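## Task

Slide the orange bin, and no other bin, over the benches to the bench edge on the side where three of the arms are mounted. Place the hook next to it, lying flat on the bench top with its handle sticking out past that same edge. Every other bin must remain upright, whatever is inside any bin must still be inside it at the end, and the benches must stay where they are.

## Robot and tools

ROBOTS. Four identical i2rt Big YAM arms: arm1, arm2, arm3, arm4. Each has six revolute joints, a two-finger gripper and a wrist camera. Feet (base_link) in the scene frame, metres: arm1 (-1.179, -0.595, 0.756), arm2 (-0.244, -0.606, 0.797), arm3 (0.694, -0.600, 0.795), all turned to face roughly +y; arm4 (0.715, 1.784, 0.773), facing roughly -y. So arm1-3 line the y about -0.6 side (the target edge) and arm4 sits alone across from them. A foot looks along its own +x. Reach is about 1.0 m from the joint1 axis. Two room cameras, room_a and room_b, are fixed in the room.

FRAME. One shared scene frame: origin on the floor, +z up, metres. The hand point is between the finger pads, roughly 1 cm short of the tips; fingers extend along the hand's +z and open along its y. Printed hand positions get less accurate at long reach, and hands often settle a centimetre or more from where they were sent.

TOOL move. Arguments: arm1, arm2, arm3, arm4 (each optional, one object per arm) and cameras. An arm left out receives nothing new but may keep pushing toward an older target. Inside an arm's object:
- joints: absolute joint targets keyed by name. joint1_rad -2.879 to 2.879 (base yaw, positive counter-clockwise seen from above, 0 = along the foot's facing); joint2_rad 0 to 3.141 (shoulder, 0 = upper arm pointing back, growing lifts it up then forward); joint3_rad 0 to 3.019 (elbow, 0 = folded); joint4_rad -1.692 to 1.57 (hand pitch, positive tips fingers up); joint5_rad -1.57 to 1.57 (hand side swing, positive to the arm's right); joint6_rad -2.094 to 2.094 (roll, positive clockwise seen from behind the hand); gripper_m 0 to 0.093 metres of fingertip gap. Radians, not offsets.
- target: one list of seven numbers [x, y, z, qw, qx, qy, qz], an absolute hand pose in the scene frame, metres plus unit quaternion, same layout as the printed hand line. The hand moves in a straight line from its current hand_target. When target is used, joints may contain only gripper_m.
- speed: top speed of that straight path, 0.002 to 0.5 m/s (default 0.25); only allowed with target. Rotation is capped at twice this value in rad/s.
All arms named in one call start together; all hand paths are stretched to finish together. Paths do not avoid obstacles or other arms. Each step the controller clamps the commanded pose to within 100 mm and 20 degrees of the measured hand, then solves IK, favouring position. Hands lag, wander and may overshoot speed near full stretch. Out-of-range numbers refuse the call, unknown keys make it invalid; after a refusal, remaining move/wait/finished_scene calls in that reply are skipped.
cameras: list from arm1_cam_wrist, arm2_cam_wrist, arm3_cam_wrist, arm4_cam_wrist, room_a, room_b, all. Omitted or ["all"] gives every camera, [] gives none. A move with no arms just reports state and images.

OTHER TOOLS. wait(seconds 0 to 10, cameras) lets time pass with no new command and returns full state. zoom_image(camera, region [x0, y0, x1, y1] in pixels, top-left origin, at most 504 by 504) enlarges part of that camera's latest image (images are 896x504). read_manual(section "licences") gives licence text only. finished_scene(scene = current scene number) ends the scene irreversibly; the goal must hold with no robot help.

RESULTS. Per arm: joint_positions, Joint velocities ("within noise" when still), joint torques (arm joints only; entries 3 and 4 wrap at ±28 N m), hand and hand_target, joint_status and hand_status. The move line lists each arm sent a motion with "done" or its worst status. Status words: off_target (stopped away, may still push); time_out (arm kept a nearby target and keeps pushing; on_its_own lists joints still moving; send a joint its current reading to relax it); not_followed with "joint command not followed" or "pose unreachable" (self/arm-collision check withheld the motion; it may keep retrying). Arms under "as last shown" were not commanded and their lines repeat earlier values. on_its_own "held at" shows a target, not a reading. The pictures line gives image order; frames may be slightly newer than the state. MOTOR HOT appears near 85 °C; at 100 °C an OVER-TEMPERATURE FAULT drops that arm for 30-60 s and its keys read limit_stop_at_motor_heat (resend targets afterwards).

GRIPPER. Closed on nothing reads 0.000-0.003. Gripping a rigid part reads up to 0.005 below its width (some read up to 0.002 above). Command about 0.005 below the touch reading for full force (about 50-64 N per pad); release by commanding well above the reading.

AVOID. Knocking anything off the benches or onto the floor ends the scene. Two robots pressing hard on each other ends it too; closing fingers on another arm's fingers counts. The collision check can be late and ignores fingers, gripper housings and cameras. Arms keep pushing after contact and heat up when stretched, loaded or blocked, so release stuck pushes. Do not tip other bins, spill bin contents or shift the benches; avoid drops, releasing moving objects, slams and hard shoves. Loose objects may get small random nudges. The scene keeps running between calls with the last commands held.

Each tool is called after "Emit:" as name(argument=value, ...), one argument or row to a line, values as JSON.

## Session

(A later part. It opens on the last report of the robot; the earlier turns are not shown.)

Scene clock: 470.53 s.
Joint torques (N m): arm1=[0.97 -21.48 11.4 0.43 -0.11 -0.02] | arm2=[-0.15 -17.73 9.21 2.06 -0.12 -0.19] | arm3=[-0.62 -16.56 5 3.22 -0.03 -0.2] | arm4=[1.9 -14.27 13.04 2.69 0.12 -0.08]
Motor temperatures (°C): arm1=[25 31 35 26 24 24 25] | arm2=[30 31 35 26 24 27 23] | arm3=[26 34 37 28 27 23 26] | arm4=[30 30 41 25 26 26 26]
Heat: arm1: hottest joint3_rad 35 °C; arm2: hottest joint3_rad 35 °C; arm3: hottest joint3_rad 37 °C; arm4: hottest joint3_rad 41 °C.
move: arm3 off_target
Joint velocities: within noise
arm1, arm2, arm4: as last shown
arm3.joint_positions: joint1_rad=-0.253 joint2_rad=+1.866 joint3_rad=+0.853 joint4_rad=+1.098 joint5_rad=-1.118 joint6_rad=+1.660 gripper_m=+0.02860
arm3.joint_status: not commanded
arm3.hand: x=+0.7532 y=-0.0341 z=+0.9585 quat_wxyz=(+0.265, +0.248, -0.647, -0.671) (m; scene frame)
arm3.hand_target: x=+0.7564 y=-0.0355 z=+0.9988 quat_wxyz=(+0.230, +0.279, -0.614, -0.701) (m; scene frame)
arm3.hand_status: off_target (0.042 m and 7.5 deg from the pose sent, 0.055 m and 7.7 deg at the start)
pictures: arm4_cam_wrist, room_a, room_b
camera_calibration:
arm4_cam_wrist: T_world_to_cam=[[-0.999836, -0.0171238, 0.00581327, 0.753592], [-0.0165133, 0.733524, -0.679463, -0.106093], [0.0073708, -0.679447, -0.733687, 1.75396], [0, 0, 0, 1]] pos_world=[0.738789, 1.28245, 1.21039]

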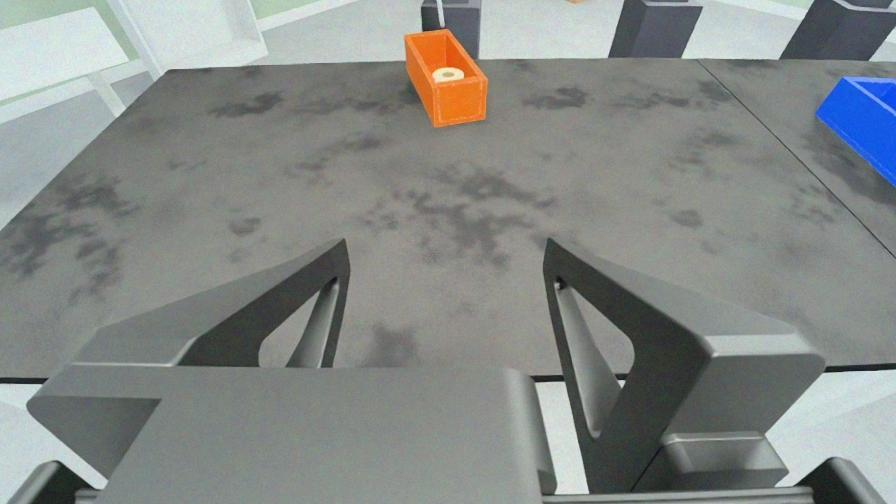

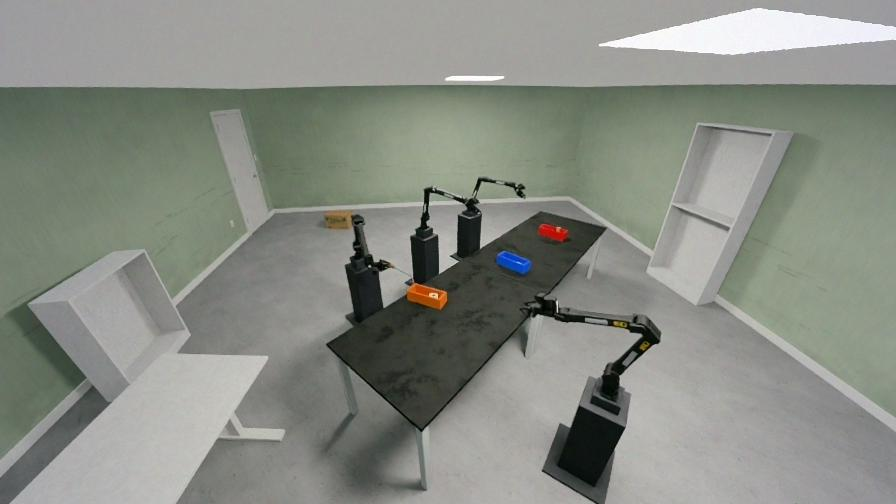

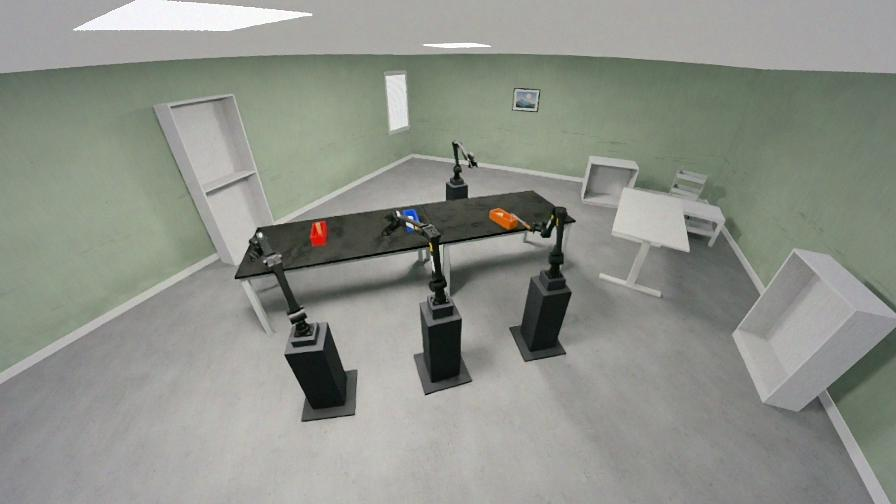

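Emit:
zoom_image(
  camera="room_b",
  region=[485, 200, 535, 240],
)

Emit:
zoom_image(
  camera="room_a",
  region=[370, 240, 470, 330],
)

Emit:
zoom_image(
  camera="arm4_cam_wrist",
  region=[390, 0, 510, 100],
)

Scaled by 10.080 from the camera's 896x504 image, which has a finer 1280x720 frame.

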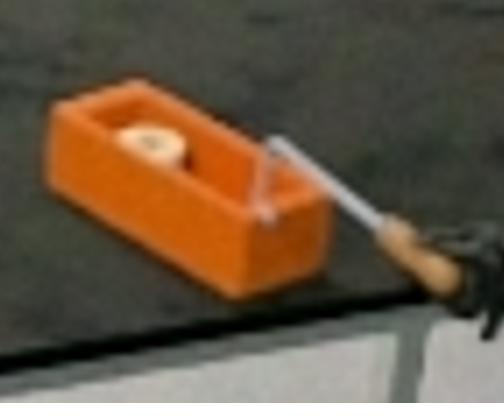

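Scaled by 5.040 from the camera's 896x504 image, which has a finer 1280x720 frame.

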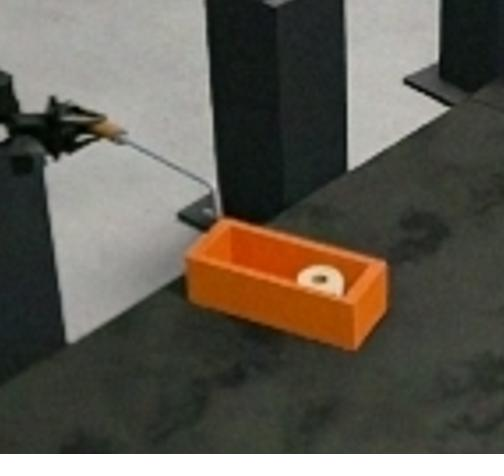

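Scaled by 4.200 from the camera's 896x504 image, which has a finer 1280x720 frame.

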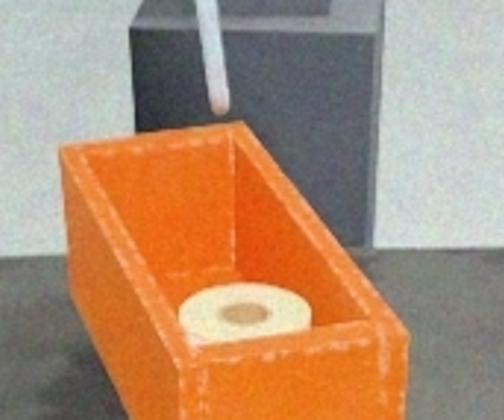

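Emit:
move(
  arm3={"target":[0.72,-0.05,1.13,-0.2307,-0.2791,0.6137,0.7015],"speed":0.2},
  cameras=[],
)

Emit:
move(
  arm3={"target":[0.54,-0.03,1.12,0.291,-0.650,0.644,0.279],"speed":0.3},
  cameras=["arm3_cam_wrist","room_b","room_a","arm4_cam_wrist"],
)

Emit:
zoom_image(
  camera="room_b",
  region=[450, 170, 580, 270],
)

Scene clock: 484.13 s.
Joint torques (N m): arm1=[1.03 -21.48 11.41 0.44 -0.1 -0.02] | arm2=[-0.03 -17.73 9.21 2.04 -0.12 -0.18] | arm3=[0.03 -13.57 9.92 1.91 0.12 -0.41] | arm4=[1.9 -14.27 13.04 2.69 0.13 -0.08]
Motor temperatures (°C): arm1=[25 31 35 26 24 24 25] | arm2=[30 31 35 26 24 27 23] | arm3=[26 34 36 28 27 23 26] | arm4=[30 29 41 25 26 26 26]
Heat: arm1: hottest joint3_rad 35 °C; arm2: hottest joint3_rad 35 °C; arm3: hottest joint3_rad 36 °C; arm4: hottest joint3_rad 41 °C.
move: arm3 off_target
Joint velocities: within noise
arm1, arm2: as last shown
arm3.joint_positions: joint1_rad=-0.201 joint2_rad=+1.518 joint3_rad=+0.836 joint4_rad=+0.755 joint5_rad=-1.059 joint6_rad=+1.665 gripper_m=+0.02861
arm3.joint_status: not commanded
arm3.hand: x=+0.7206 y=-0.0565 z=+1.0802 quat_wxyz=(+0.268, +0.240, -0.650, -0.669) (m; scene frame)
arm3.hand_target: x=+0.7193 y=-0.0530 z=+1.1295 quat_wxyz=(+0.231, +0.278, -0.613, -0.702) (m; scene frame)
arm3.hand_status: off_target (0.050 m and 8.4 deg from the pose sent, 0.175 m and 7.5 deg at the start)
arm4.joint_positions: joint1_rad=-0.043 joint2_rad=+1.277 joint3_rad=+0.975 joint4_rad=+0.052 joint5_rad=+0.071 joint6_rad=+0.021 gripper_m=+0.07012
arm4.joint_status: not commanded
arm4.hand: x=+0.7369 y=+1.2059 z=+1.1129 quat_wxyz=(-0.433, -0.562, -0.553, +0.437) (m; scene frame)
arm4.hand_target: x=+0.7448 y=+1.2019 z=+1.1496 quat_wxyz=(-0.454, -0.542, -0.542, +0.454) (m; scene frame)
arm4.hand_status: not commanded
pictures: none
No camera images: "cameras" was empty.

Scene clock: 487.67 s.
Joint torques (N m): arm1=[1.03 -21.42 11.4 0.44 -0.1 -0.02] | arm2=[-0.15 -17.73 9.22 2.04 -0.13 -0.18] | arm3=[-0.15 -12.28 14.42 1.52 0.53 -0.05] | arm4=[1.96 -14.27 13.05 2.69 0.13 -0.08]
Motor temperatures (°C): arm1=[25 31 35 26 24 24 25] | arm2=[30 31 35 26 24 27 23] | arm3=[26 33 37 28 28 23 26] | arm4=[30 29 41 25 26 26 26]
Heat: arm1: hottest joint3_rad 35 °C; arm2: hottest joint3_rad 35 °C; arm3: hottest joint3_rad 37 °C; arm4: hottest joint3_rad 41 °C.
move: arm3 off_target
Joint velocities: within noise
arm1, arm2, arm4: as last shown
arm3.joint_positions: joint1_rad=+0.465 joint2_rad=+1.435 joint3_rad=+1.250 joint4_rad=-0.723 joint5_rad=+0.251 joint6_rad=+0.234 gripper_m=+0.02863
arm3.joint_status: not commanded
arm3.hand: x=+0.5478 y=-0.0575 z=+1.0524 quat_wxyz=(-0.260, +0.670, -0.657, -0.228) (m; scene frame)
arm3.hand_target: x=+0.5420 y=-0.0368 z=+1.1202 quat_wxyz=(-0.291, +0.650, -0.644, -0.279) (m; scene frame)
arm3.hand_status: off_target (0.073 m and 7.4 deg from the pose sent, 0.187 m and 93.8 deg at the start)
pictures: arm3_cam_wrist, arm4_cam_wrist, room_a, room_b
camera_calibration:
arm3_cam_wrist: T_world_to_cam=[[0.997978, 0.01357, 0.062089, -0.613089], [0.0211089, -0.992253, -0.122427, 0.0715513], [0.0599467, 0.12349, -0.990534, 1.1449], [0, 0, 0, 1]] pos_world=[0.541706, -0.0620667, 1.18089]
arm4_cam_wrist: T_world_to_cam=[[-0.999836, -0.0171238, 0.00581327, 0.753592], [-0.0165133, 0.733524, -0.679463, -0.106093], [0.0073708, -0.679447, -0.733687, 1.75396], [0, 0, 0, 1]] pos_world=[0.738789, 1.28245, 1.21039]

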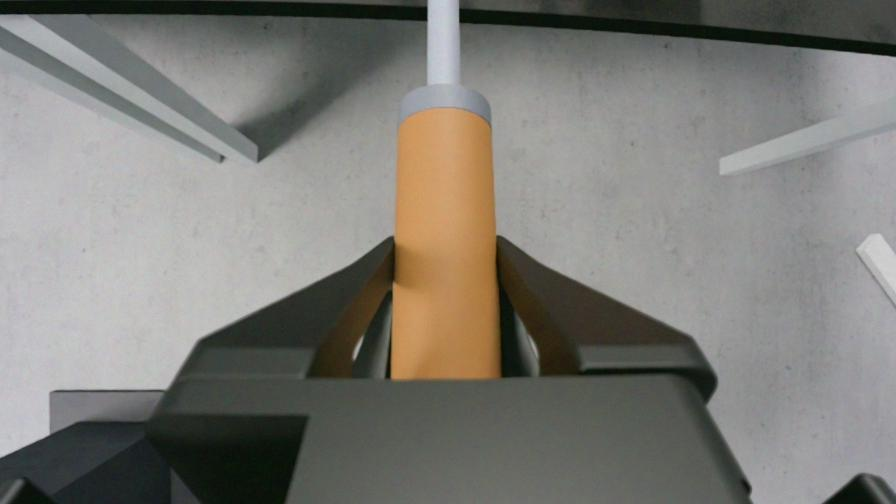

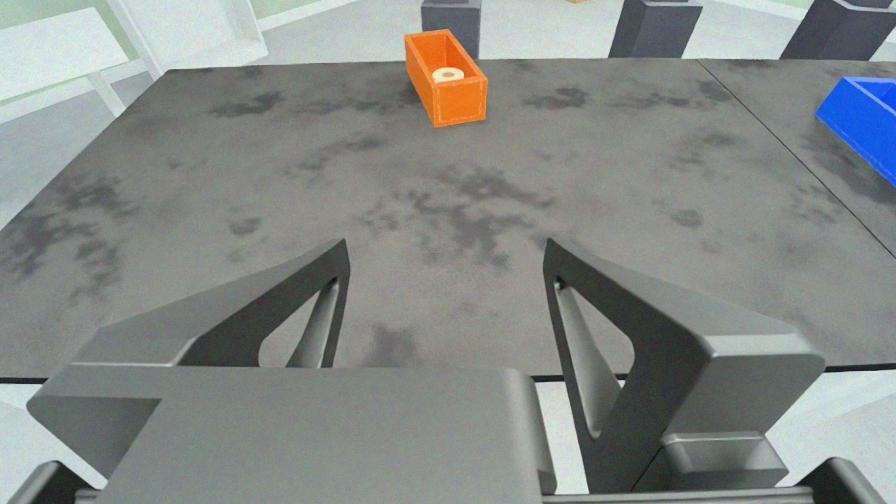

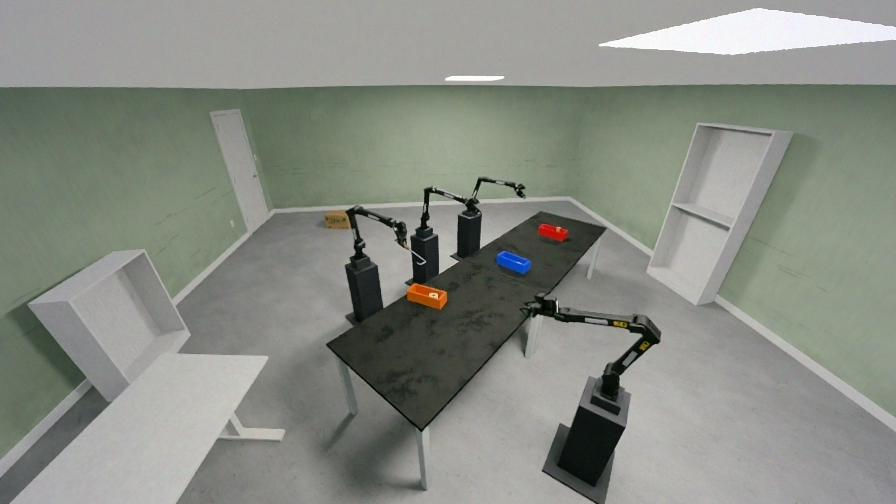

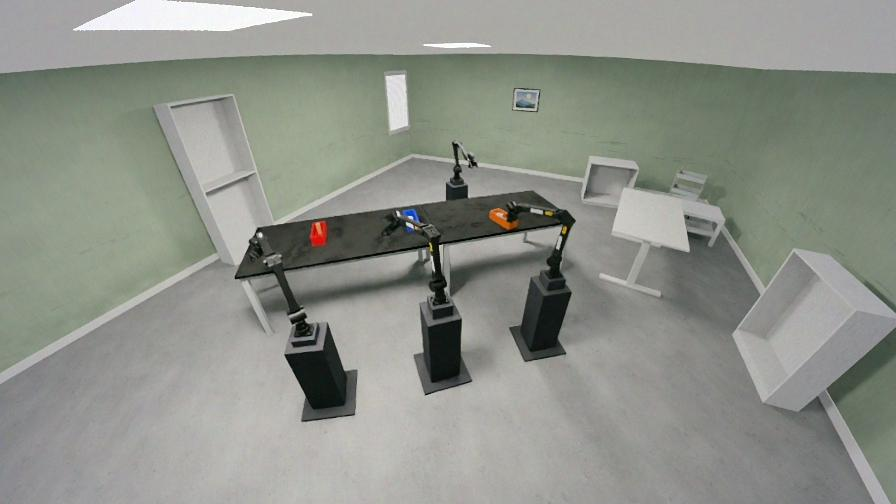

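Scaled by 3.877 from the camera's 896x504 image, which has a finer 1280x720 frame.

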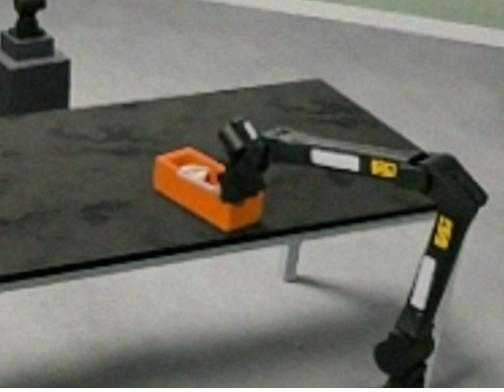

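Emit:
move(
  arm3={"target":[0.525,0.215,0.95,0.337,-0.6215,0.6215,0.337],"speed":0.25},
  cameras=["arm3_cam_wrist","room_a","room_b","arm4_cam_wrist"],
)

Emit:
zoom_image(
  camera="arm4_cam_wrist",
  region=[380, 0, 680, 160],
)

Emit:
zoom_image(
  camera="room_a",
  region=[350, 220, 490, 340],
)

Scene clock: 496.67 s.
Joint torques (N m): arm1=[0.97 -21.48 11.41 0.44 -0.11 -0.02] | arm2=[-0.15 -17.73 9.21 2.04 -0.12 -0.18] | arm3=[-0.97 -21.13 13.12 1.87 0.26 -0.04] | arm4=[1.96 -14.27 13.05 2.69 0.12 -0.08]
Motor temperatures (°C): arm1=[25 31 35 26 24 24 25] | arm2=[30 31 35 26 24 27 23] | arm3=[26 33 38 28 28 23 26] | arm4=[30 29 42 25 26 26 26]
Heat: arm1: hottest joint3_rad 35 °C; arm2: hottest joint3_rad 35 °C; arm3: hottest joint3_rad 38 °C; arm4: hottest joint3_rad 42 °C.
move: arm3 off_target
Joint velocities: within noise
arm1, arm2, arm4: as last shown
arm3.joint_positions: joint1_rad=+0.381 joint2_rad=+2.115 joint3_rad=+1.617 joint4_rad=-0.239 joint5_rad=+0.205 joint6_rad=+0.149 gripper_m=+0.02863
arm3.joint_status: not commanded
arm3.hand: x=+0.5279 y=+0.1741 z=+0.8721 quat_wxyz=(-0.301, +0.648, -0.638, -0.286) (m; scene frame)
arm3.hand_target: x=+0.5271 y=+0.2059 z=+0.9519 quat_wxyz=(-0.338, +0.621, -0.622, -0.337) (m; scene frame)
arm3.hand_status: off_target (0.088 m and 8.0 deg from the pose sent, 0.292 m and 16.8 deg at the start; pose on its path clipped on 49 of 100 steps)
pictures: arm3_cam_wrist, arm4_cam_wrist, room_a, room_b
camera_calibration:
arm3_cam_wrist: T_world_to_cam=[[0.999084, 0.0136386, 0.0405542, -0.567069], [0.0241578, -0.962112, -0.271581, 0.402822], [0.0353137, 0.272312, -0.961561, 0.900677], [0, 0, 0, 1]] pos_world=[0.525012, 0.150028, 0.998452]
arm4_cam_wrist: T_world_to_cam=[[-0.999836, -0.0171238, 0.00581327, 0.753592], [-0.0165133, 0.733524, -0.679463, -0.106093], [0.0073708, -0.679447, -0.733687, 1.75396], [0, 0, 0, 1]] pos_world=[0.738789, 1.28245, 1.21039]

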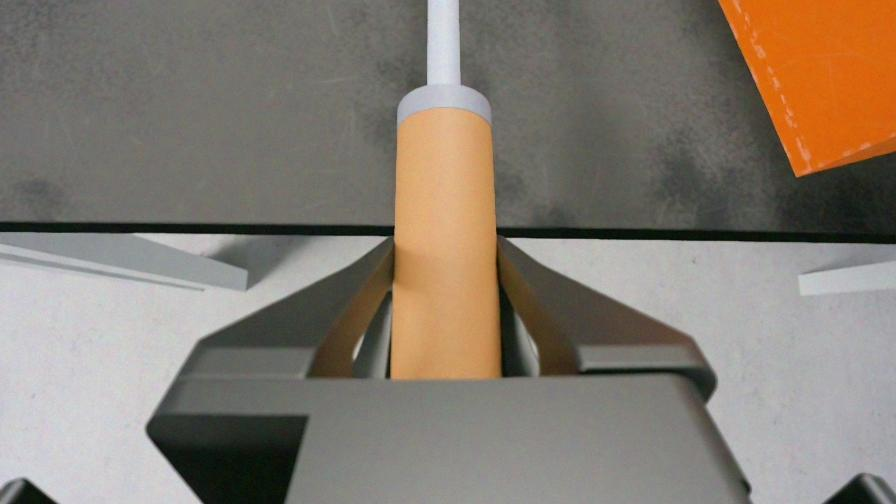

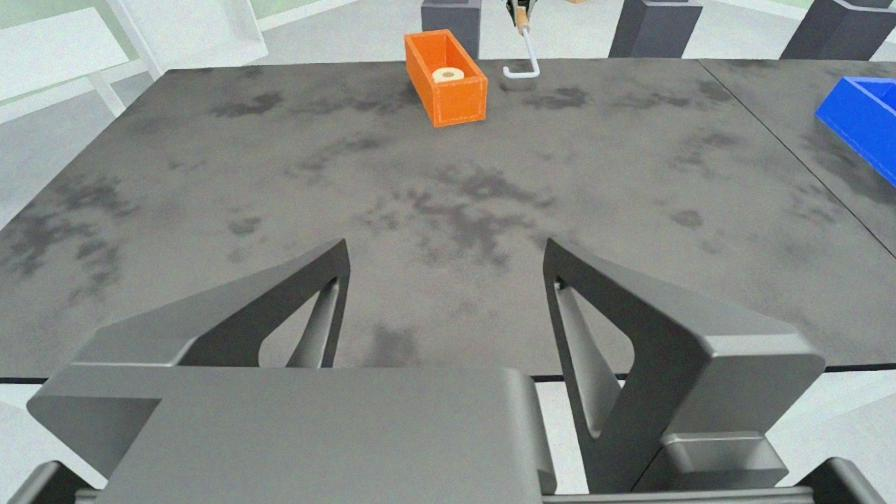

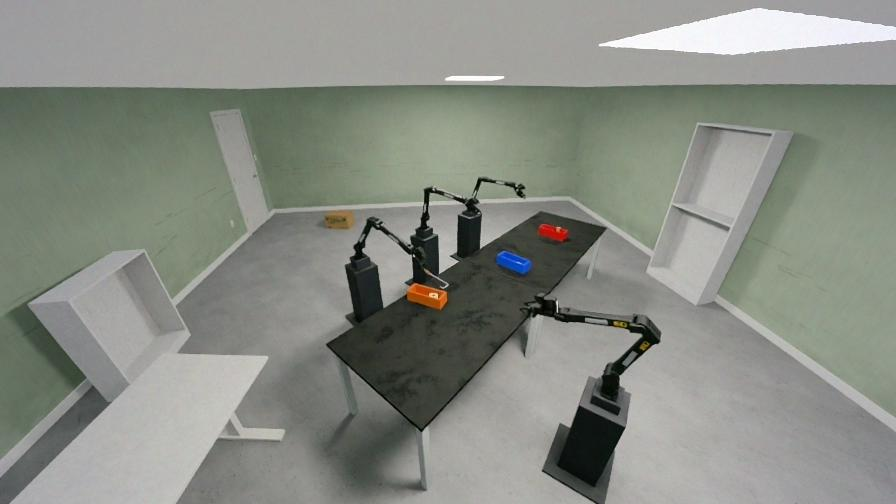

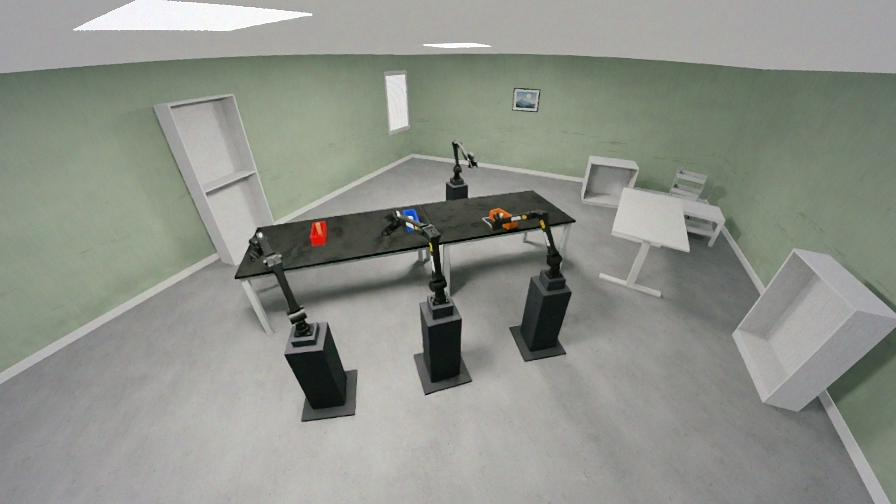

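Scaled by 1.680 from the camera's 896x504 image, which has a finer 1280x720 frame.

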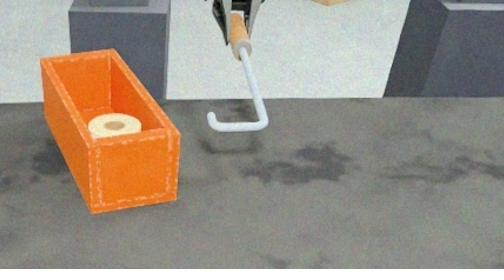

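Scaled by 3.600 from the camera's 896x504 image, which has a finer 1280x720 frame.

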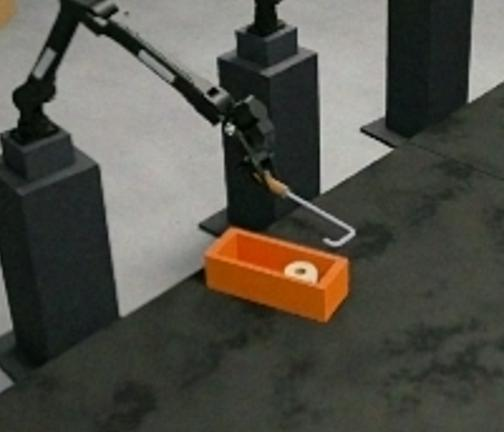

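Emit:
move(
  arm3={"target":[0.525,0.235,0.91,0.337,-0.6215,0.6215,0.337],"speed":0.1},
  cameras=[],
)

Emit:
move(
  arm3={"target":[0.525,0.235,0.88,0.337,-0.6215,0.6215,0.337],"speed":0.06},
  cameras=["room_b","arm4_cam_wrist","arm3_cam_wrist"],
)

Emit:
zoom_image(
  camera="arm4_cam_wrist",
  region=[420, 0, 600, 110],
)

Emit:
zoom_image(
  camera="room_b",
  region=[460, 190, 560, 260],
)

Scene clock: 504.47 s.
Joint torques (N m): arm1=[0.97 -21.48 11.4 0.44 -0.1 -0.02] | arm2=[-0.21 -17.79 9.22 2.03 -0.12 -0.19] | arm3=[-0.62 -21.77 13.03 2.91 0.24 -0.03] | arm4=[1.96 -14.27 13.04 2.69 0.13 -0.08]
Motor temperatures (°C): arm1=[25 31 35 26 24 24 25] | arm2=[30 31 35 26 24 27 23] | arm3=[26 33 38 28 28 23 26] | arm4=[30 29 42 25 26 26 26]
Heat: arm1: hottest joint3_rad 35 °C; arm2: hottest joint3_rad 35 °C; arm3: hottest joint3_rad 38 °C; arm4: hottest joint3_rad 42 °C.
move: arm3 off_target
Joint velocities: within noise
arm1.joint_positions: joint1_rad=+0.501 joint2_rad=+1.876 joint3_rad=+1.816 joint4_rad=-0.835 joint5_rad=-0.462 joint6_rad=-0.477 gripper_m=+0.08996
arm1.joint_status: not commanded
arm1.hand: x=-1.5191 y=+0.0467 z=+1.0314 quat_wxyz=(-0.099, +0.888, -0.248, -0.375) (m; scene frame)
arm1.hand_target: x=-1.5176 y=+0.0447 z=+1.0459 quat_wxyz=(-0.107, +0.887, -0.242, -0.379) (m; scene frame)
arm1.hand_status: not commanded
arm2, arm4: as last shown
arm3.joint_positions: joint1_rad=+0.373 joint2_rad=+2.201 joint3_rad=+1.652 joint4_rad=-0.215 joint5_rad=+0.200 joint6_rad=+0.143 gripper_m=+0.02863
arm3.joint_status: not commanded
arm3.hand: x=+0.5305 y=+0.1846 z=+0.8271 quat_wxyz=(-0.294, +0.654, -0.641, -0.275) (m; scene frame)
arm3.hand_target: x=+0.5277 y=+0.2236 z=+0.9131 quat_wxyz=(-0.337, +0.621, -0.622, -0.337) (m; scene frame)
arm3.hand_status: off_target (0.097 m and 9.6 deg from the pose sent, 0.072 m and 8.0 deg at the start; pose on its path clipped on 4 of 38 steps)
pictures: none
No camera images: "cameras" was empty.

Scene clock: 505.70 s.
Joint torques (N m): arm1=[1.03 -21.48 11.41 0.43 -0.11 -0.02] | arm2=[-0.15 -17.73 9.24 2.03 -0.13 -0.18] | arm3=[-0.91 -20.89 12.07 2.81 0.2 -0.04] | arm4=[1.96 -14.27 13.05 2.69 0.13 -0.08]
Motor temperatures (°C): arm1=[25 31 35 26 24 24 25] | arm2=[30 31 35 26 24 27 23] | arm3=[26 33 38 28 28 23 26] | arm4=[30 29 42 25 26 26 26]
Heat: arm1: hottest joint3_rad 35 °C; arm2: hottest joint3_rad 35 °C; arm3: hottest joint3_rad 38 °C; arm4: hottest joint3_rad 42 °C.
move: arm3 off_target
Joint velocities: within noise
arm1, arm2, arm4: as last shown
arm3.joint_positions: joint1_rad=+0.373 joint2_rad=+2.233 joint3_rad=+1.654 joint4_rad=-0.159 joint5_rad=+0.200 joint6_rad=+0.143 gripper_m=+0.02863
arm3.joint_status: not commanded
arm3.hand: x=+0.5290 y=+0.1911 z=+0.8136 quat_wxyz=(-0.301, +0.649, -0.638, -0.285) (m; scene frame)
arm3.hand_target: x=+0.5269 y=+0.2266 z=+0.8825 quat_wxyz=(-0.337, +0.622, -0.622, -0.337) (m; scene frame)
arm3.hand_status: off_target (0.080 m and 8.1 deg from the pose sent, 0.073 m and 9.6 deg at the start)
pictures: arm3_cam_wrist, arm4_cam_wrist, room_b
camera_calibration:
arm3_cam_wrist: T_world_to_cam=[[0.999005, 0.0139901, 0.0423476, -0.56743], [0.0249228, -0.962551, -0.269953, 0.401735], [0.0369851, 0.27074, -0.961942, 0.839523], [0, 0, 0, 1]] pos_world=[0.525804, 0.167336, 0.940051]
arm4_cam_wrist: T_world_to_cam=[[-0.999836, -0.0171238, 0.00581327, 0.753592], [-0.0165133, 0.733524, -0.679463, -0.106093], [0.0073708, -0.679447, -0.733687, 1.75396], [0, 0, 0, 1]] pos_world=[0.738789, 1.28245, 1.21039]

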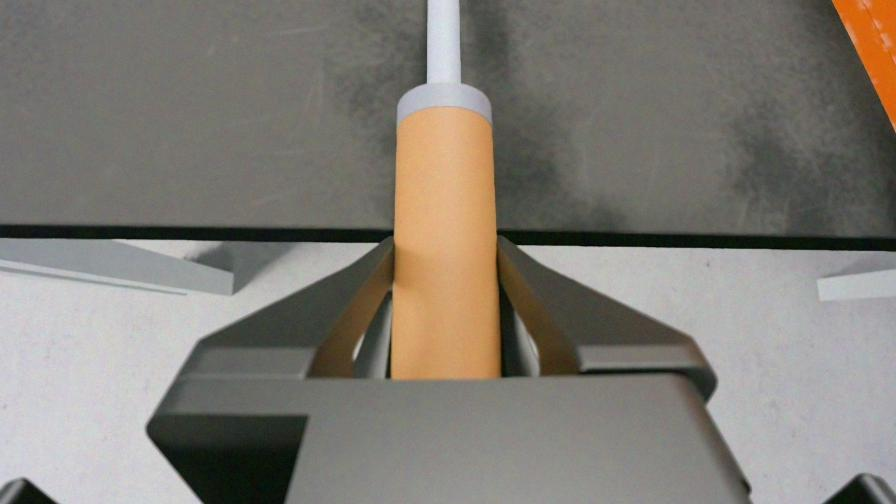

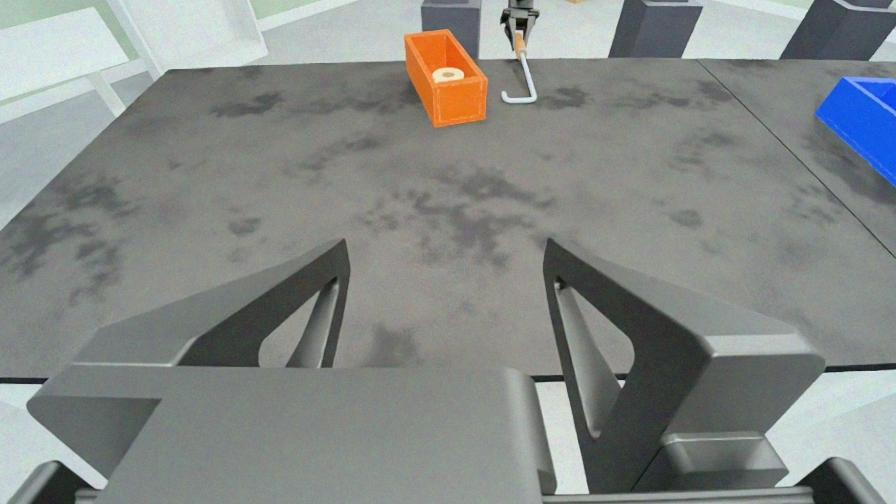

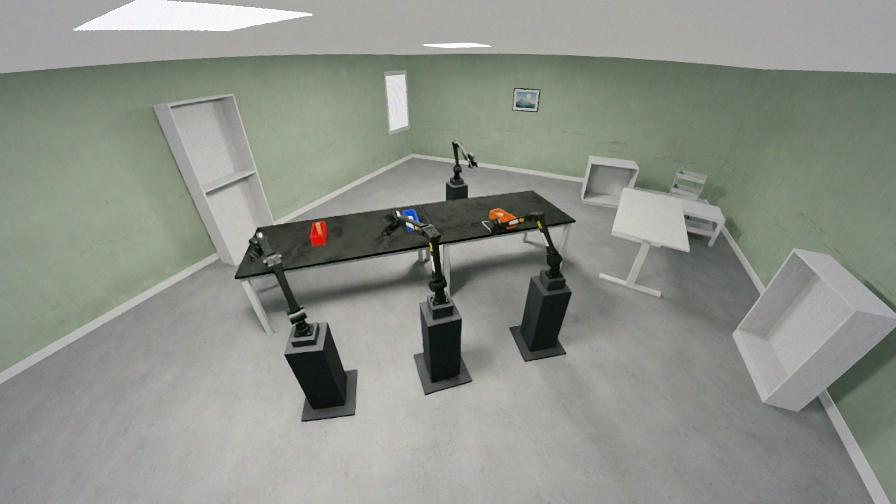

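Scaled by 2.800 from the camera's 896x504 image, which has a finer 1280x720 frame.

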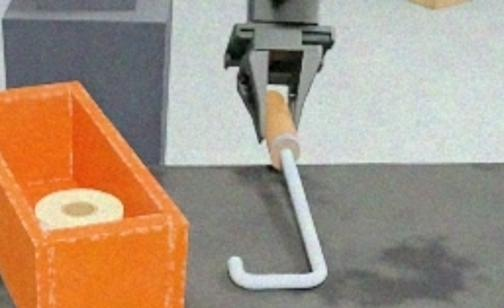

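Scaled by 5.040 from the camera's 896x504 image, which has a finer 1280x720 frame.

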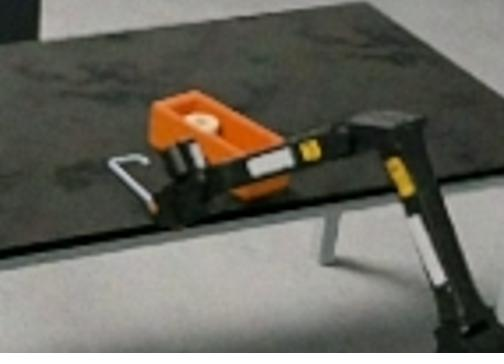

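Emit:
move(
  arm3={"target":[0.52,0.265,0.87,0.337,-0.6215,0.6215,0.337],"speed":0.06},
  cameras=["arm3_cam_wrist","arm4_cam_wrist"],
)

Emit:
zoom_image(
  camera="arm4_cam_wrist",
  region=[420, 0, 600, 110],
)

Scene clock: 511.13 s.
Joint torques (N m): arm1=[0.91 -21.54 11.41 0.44 -0.11 -0.02] | arm2=[-0.15 -17.67 9.24 2.04 -0.12 -0.19] | arm3=[-0.85 -21.48 12.64 1.51 0.11 -0.04] | arm4=[1.96 -14.21 13.05 2.67 0.12 -0.08]
Motor temperatures (°C): arm1=[25 31 35 26 24 24 25] | arm2=[30 31 35 26 24 27 23] | arm3=[26 34 39 28 28 23 26] | arm4=[30 29 42 25 26 26 26]
Heat: arm1: hottest joint3_rad 35 °C; arm2: hottest joint3_rad 35 °C; arm3: hottest joint3_rad 39 °C; arm4: hottest joint3_rad 42 °C.
move: arm3 off_target
Joint velocities: within noise
arm1, arm4: as last shown
arm2.joint_positions: joint1_rad=+0.300 joint2_rad=+1.684 joint3_rad=+1.505 joint4_rad=-0.559 joint5_rad=-0.491 joint6_rad=-0.463 gripper_m=+0.07989
arm2.joint_status: not commanded
arm2.hand: x=-0.5254 y=+0.0114 z=+1.0801 quat_wxyz=(-0.154, +0.854, -0.254, -0.427) (m; scene frame)
arm2.hand_target: x=-0.5260 y=+0.0138 z=+1.0679 quat_wxyz=(-0.152, +0.858, -0.252, -0.422) (m; scene frame)
arm2.hand_status: not commanded
arm3.joint_positions: joint1_rad=+0.370 joint2_rad=+2.322 joint3_rad=+1.791 joint4_rad=-0.174 joint5_rad=+0.200 joint6_rad=+0.141 gripper_m=+0.02863
arm3.joint_status: not commanded
arm3.hand: x=+0.5224 y=+0.2271 z=+0.8083 quat_wxyz=(-0.309, +0.643, -0.635, -0.297) (m; scene frame)
arm3.hand_target: x=+0.5217 y=+0.2578 z=+0.8721 quat_wxyz=(-0.338, +0.621, -0.622, -0.337) (m; scene frame)
arm3.hand_status: off_target (0.072 m and 6.3 deg from the pose sent, 0.093 m and 8.1 deg at the start)
pictures: arm3_cam_wrist, arm4_cam_wrist
camera_calibration:
arm3_cam_wrist: T_world_to_cam=[[0.999301, 0.0110596, 0.0357006, -0.55532], [0.0212771, -0.953658, -0.30014, 0.459304], [0.0307267, 0.30069, -0.953227, 0.814362], [0, 0, 0, 1]] pos_world=[0.520136, 0.19929, 0.933952]
arm4_cam_wrist: T_world_to_cam=[[-0.999836, -0.0171238, 0.00581327, 0.753592], [-0.0165133, 0.733524, -0.679463, -0.106093], [0.0073708, -0.679447, -0.733687, 1.75396], [0, 0, 0, 1]] pos_world=[0.738789, 1.28245, 1.21039]

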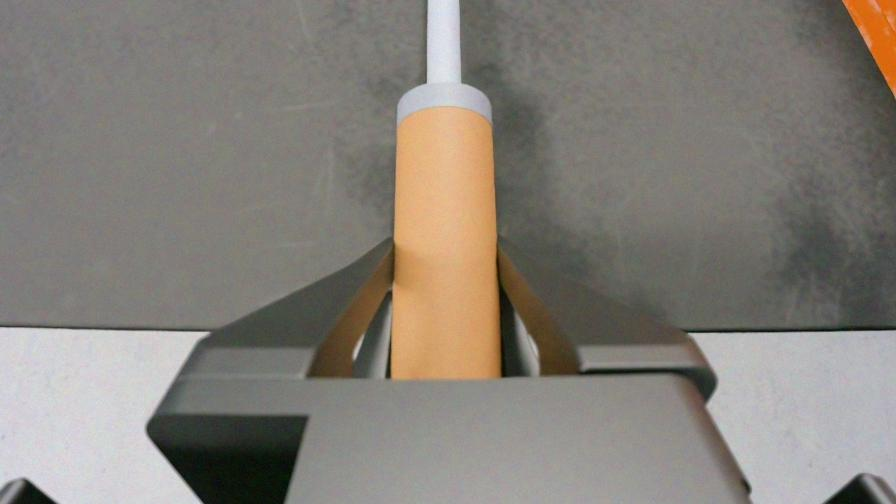

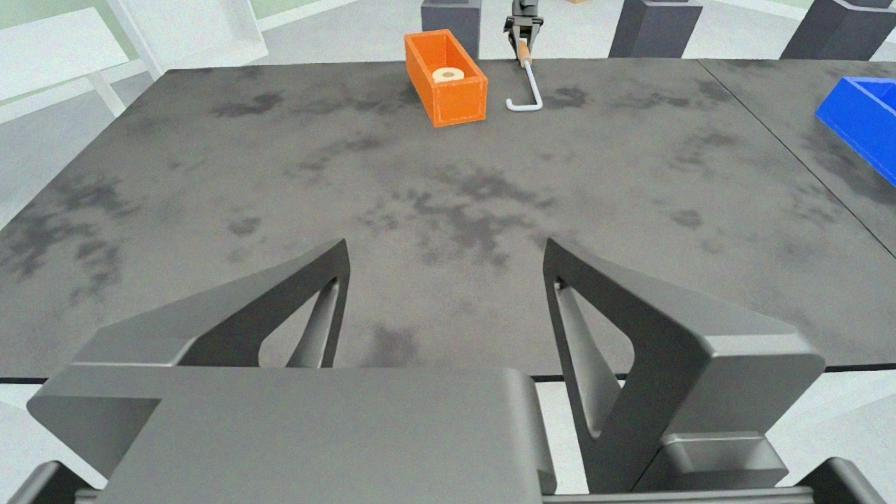

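Scaled by 2.800 from the camera's 896x504 image, which has a finer 1280x720 frame.

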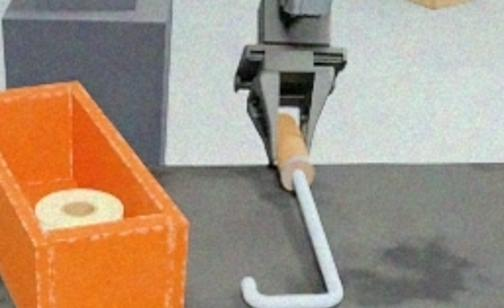

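Emit:
move(
  arm3={"target":[0.52,0.243,0.852,0.337,-0.6215,0.6215,0.337],"speed":0.05},
  cameras=[],
)

Emit:
move(
  arm3={"target":[0.52,0.24,0.835,0.337,-0.6215,0.6215,0.337],"speed":0.04},
  cameras=["arm3_cam_wrist","arm4_cam_wrist"],
)

Emit:
zoom_image(
  camera="arm4_cam_wrist",
  region=[420, 0, 600, 110],
)

Scene clock: 516.93 s.
Joint torques (N m): arm1=[0.97 -21.48 11.4 0.43 -0.1 -0.02] | arm2=[-0.15 -17.67 9.22 2.04 -0.12 -0.19] | arm3=[-0.38 -22.89 7.6 3.11 0.31 0.01] | arm4=[1.96 -14.27 13.04 2.69 0.13 -0.07]
Motor temperatures (°C): arm1=[25 31 35 26 24 24 25] | arm2=[30 31 35 26 24 27 23] | arm3=[26 33 39 28 28 23 26] | arm4=[30 29 42 25 26 26 26]
Heat: arm1: hottest joint3_rad 35 °C; arm2: hottest joint3_rad 35 °C; arm3: hottest joint3_rad 39 °C; arm4: hottest joint3_rad 42 °C.
move: arm3 off_target
Joint velocities: within noise
arm1, arm2, arm4: as last shown
arm3.joint_positions: joint1_rad=+0.370 joint2_rad=+2.323 joint3_rad=+1.779 joint4_rad=-0.145 joint5_rad=+0.200 joint6_rad=+0.141 gripper_m=+0.02863
arm3.joint_status: not commanded
arm3.hand: x=+0.5224 y=+0.2272 z=+0.8070 quat_wxyz=(-0.313, +0.640, -0.633, -0.303) (m; scene frame)
arm3.hand_target: x=+0.5205 y=+0.2413 z=+0.8522 quat_wxyz=(-0.337, +0.622, -0.622, -0.337) (m; scene frame)
arm3.hand_status: off_target (0.048 m and 5.3 deg from the pose sent, 0.047 m and 6.3 deg at the start)
pictures: none
No camera images: "cameras" was empty.

Scene clock: 517.90 s.
Joint torques (N m): arm1=[0.97 -21.48 11.41 0.44 -0.11 -0.02] | arm2=[-0.15 -17.79 9.2 2.04 -0.12 -0.18] | arm3=[-0.21 -21.36 7.34 3.18 0.35 0.02] | arm4=[1.96 -14.27 13.05 2.67 0.13 -0.08]
Motor temperatures (°C): arm1=[25 31 35 26 24 24 25] | arm2=[30 31 35 26 24 27 23] | arm3=[26 33 39 28 28 23 26] | arm4=[30 29 42 25 26 26 26]
Heat: arm1: hottest joint3_rad 35 °C; arm2: hottest joint3_rad 35 °C; arm3: hottest joint3_rad 39 °C; arm4: hottest joint3_rad 42 °C.
move: arm3 off_target
Joint velocities: within noise
arm1, arm2, arm4: as last shown
arm3.joint_positions: joint1_rad=+0.370 joint2_rad=+2.323 joint3_rad=+1.763 joint4_rad=-0.110 joint5_rad=+0.200 joint6_rad=+0.141 gripper_m=+0.02863
arm3.joint_status: not commanded
arm3.hand: x=+0.5224 y=+0.2272 z=+0.8053 quat_wxyz=(-0.317, +0.636, -0.631, -0.311) (m; scene frame)
arm3.hand_target: x=+0.5203 y=+0.2389 z=+0.8352 quat_wxyz=(-0.337, +0.622, -0.622, -0.337) (m; scene frame)
arm3.hand_status: off_target (0.032 m and 4.2 deg from the pose sent, 0.031 m and 5.3 deg at the start)
pictures: arm3_cam_wrist, arm4_cam_wrist
camera_calibration:
arm3_cam_wrist: T_world_to_cam=[[0.999574, 0.00998913, 0.0274255, -0.548405], [0.018556, -0.942771, -0.332925, 0.483862], [0.0225303, 0.333292, -0.942555, 0.799654], [0, 0, 0, 1]] pos_world=[0.521177, 0.19513, 0.929848]
arm4_cam_wrist: T_world_to_cam=[[-0.999836, -0.0171238, 0.00581327, 0.753592], [-0.0165133, 0.733524, -0.679463, -0.106093], [0.0073708, -0.679447, -0.733687, 1.75396], [0, 0, 0, 1]] pos_world=[0.738789, 1.28245, 1.21039]

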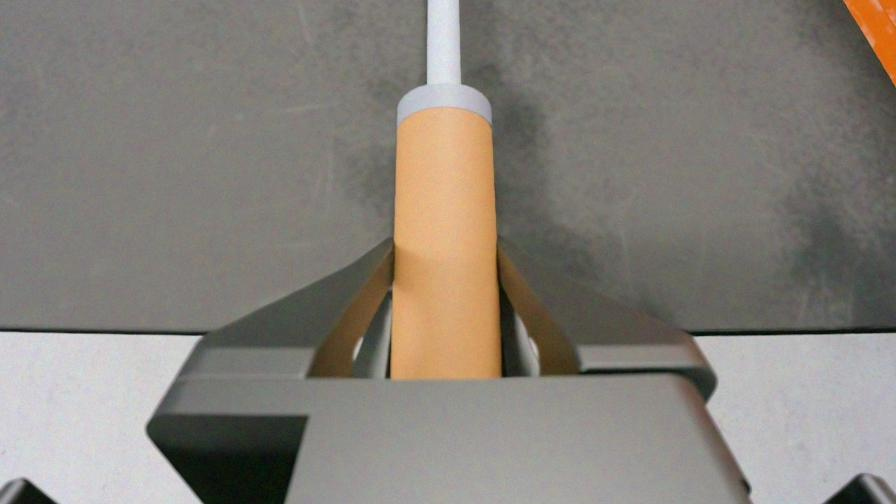

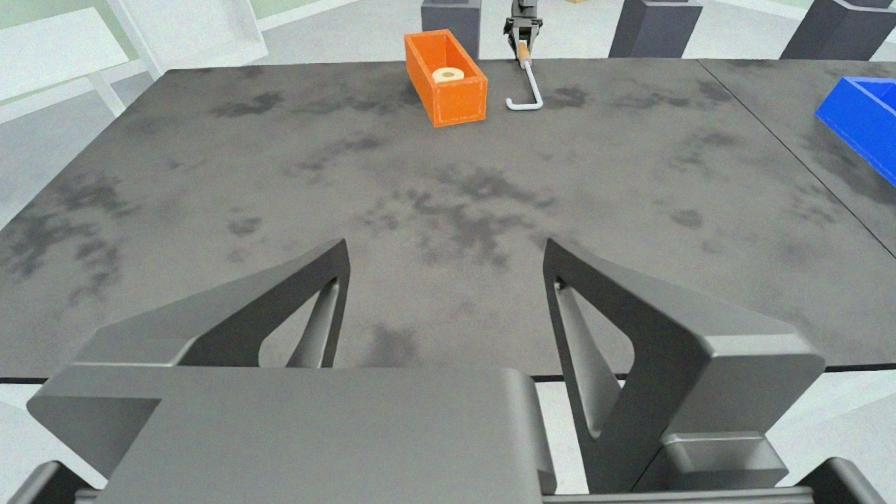

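Scaled by 2.800 from the camera's 896x504 image, which has a finer 1280x720 frame.

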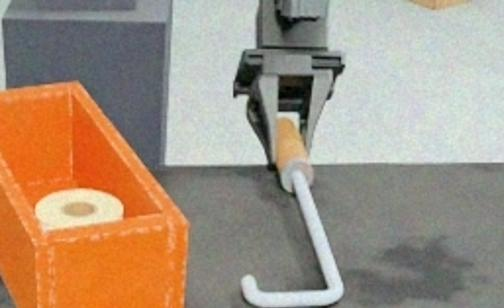

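Emit:
move(
  arm3={"joints":{"gripper_m":0.05}},
  cameras=["arm3_cam_wrist","arm4_cam_wrist"],
)

Emit:
zoom_image(
  camera="arm4_cam_wrist",
  region=[420, 0, 600, 110],
)

Scene clock: 524.80 s.
Joint torques (N m): arm1=[0.97 -21.48 11.4 0.44 -0.1 -0.02] | arm2=[-0.15 -17.79 9.24 2.03 -0.13 -0.19] | arm3=[-0.03 -21.48 7.41 2.19 0.2 0.01] | arm4=[1.96 -14.27 13.05 2.67 0.13 -0.08]
Motor temperatures (°C): arm1=[25 31 35 26 24 24 25] | arm2=[29 31 35 26 24 27 23] | arm3=[26 33 38 28 28 23 26] | arm4=[30 29 42 25 26 26 26]
Heat: arm1: hottest joint3_rad 35 °C; arm2: hottest joint3_rad 35 °C; arm3: hottest joint3_rad 38 °C; arm4: hottest joint3_rad 42 °C.
move: arm3 done
Joint velocities: within noise
arm1, arm2: as last shown
arm3.joint_positions: joint1_rad=+0.370 joint2_rad=+2.323 joint3_rad=+1.763 joint4_rad=-0.086 joint5_rad=+0.203 joint6_rad=+0.141 gripper_m=+0.04988
arm3.joint_status: all done
arm3.hand: x=+0.5221 y=+0.2306 z=+0.8103 quat_wxyz=(-0.324, +0.631, -0.629, -0.319) (m; scene frame)
arm3.hand_target: x=+0.5203 y=+0.2388 z=+0.8352 quat_wxyz=(-0.337, +0.622, -0.622, -0.337) (m; scene frame)
arm3.hand_status: not commanded
arm4.joint_positions: joint1_rad=-0.043 joint2_rad=+1.277 joint3_rad=+0.975 joint4_rad=+0.052 joint5_rad=+0.071 joint6_rad=+0.021 gripper_m=+0.07012
arm4.joint_status: not commanded
arm4.hand: x=+0.7369 y=+1.2059 z=+1.1129 quat_wxyz=(-0.433, -0.562, -0.553, +0.437) (m; scene frame)
arm4.hand_target: x=+0.7448 y=+1.2019 z=+1.1496 quat_wxyz=(-0.454, -0.542, -0.542, +0.454) (m; scene frame)
arm4.hand_status: not commanded
pictures: arm3_cam_wrist, arm4_cam_wrist
camera_calibration:
arm3_cam_wrist: T_world_to_cam=[[0.999698, 0.00690941, 0.0235704, -0.544506], [0.0148369, -0.934634, -0.355301, 0.506907], [0.0195748, 0.355544, -0.934455, 0.793192], [0, 0, 0, 1]] pos_world=[0.521295, 0.195521, 0.934141]
arm4_cam_wrist: T_world_to_cam=[[-0.999836, -0.0171238, 0.00581327, 0.753592], [-0.0165133, 0.733524, -0.679463, -0.106093], [0.0073708, -0.679447, -0.733687, 1.75396], [0, 0, 0, 1]] pos_world=[0.738789, 1.28245, 1.21039]

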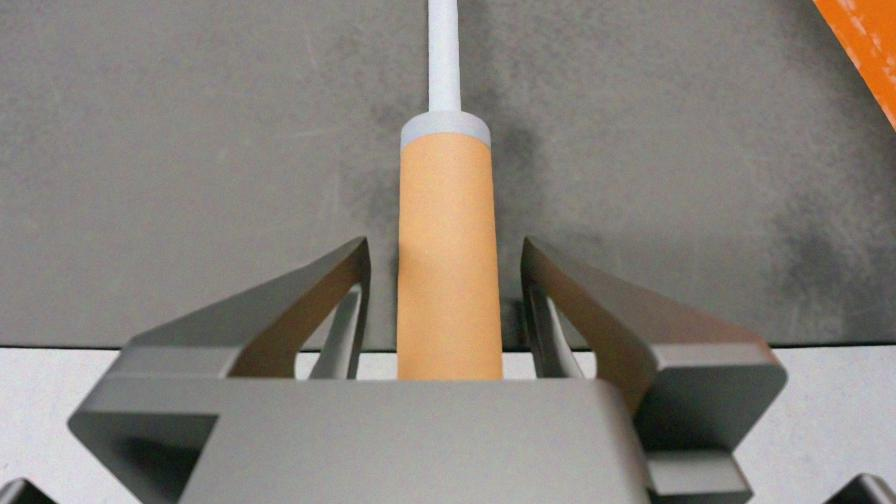

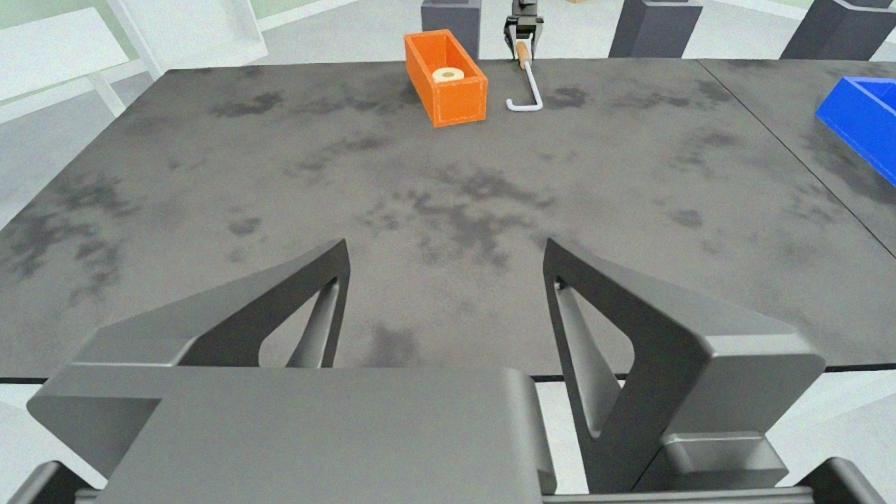

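Scaled by 2.800 from the camera's 896x504 image, which has a finer 1280x720 frame.

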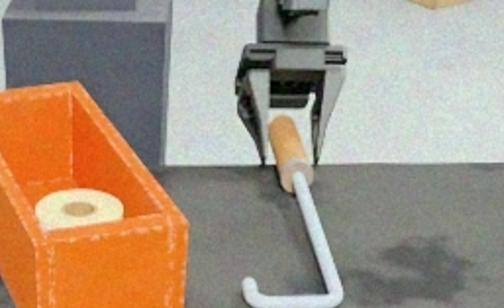

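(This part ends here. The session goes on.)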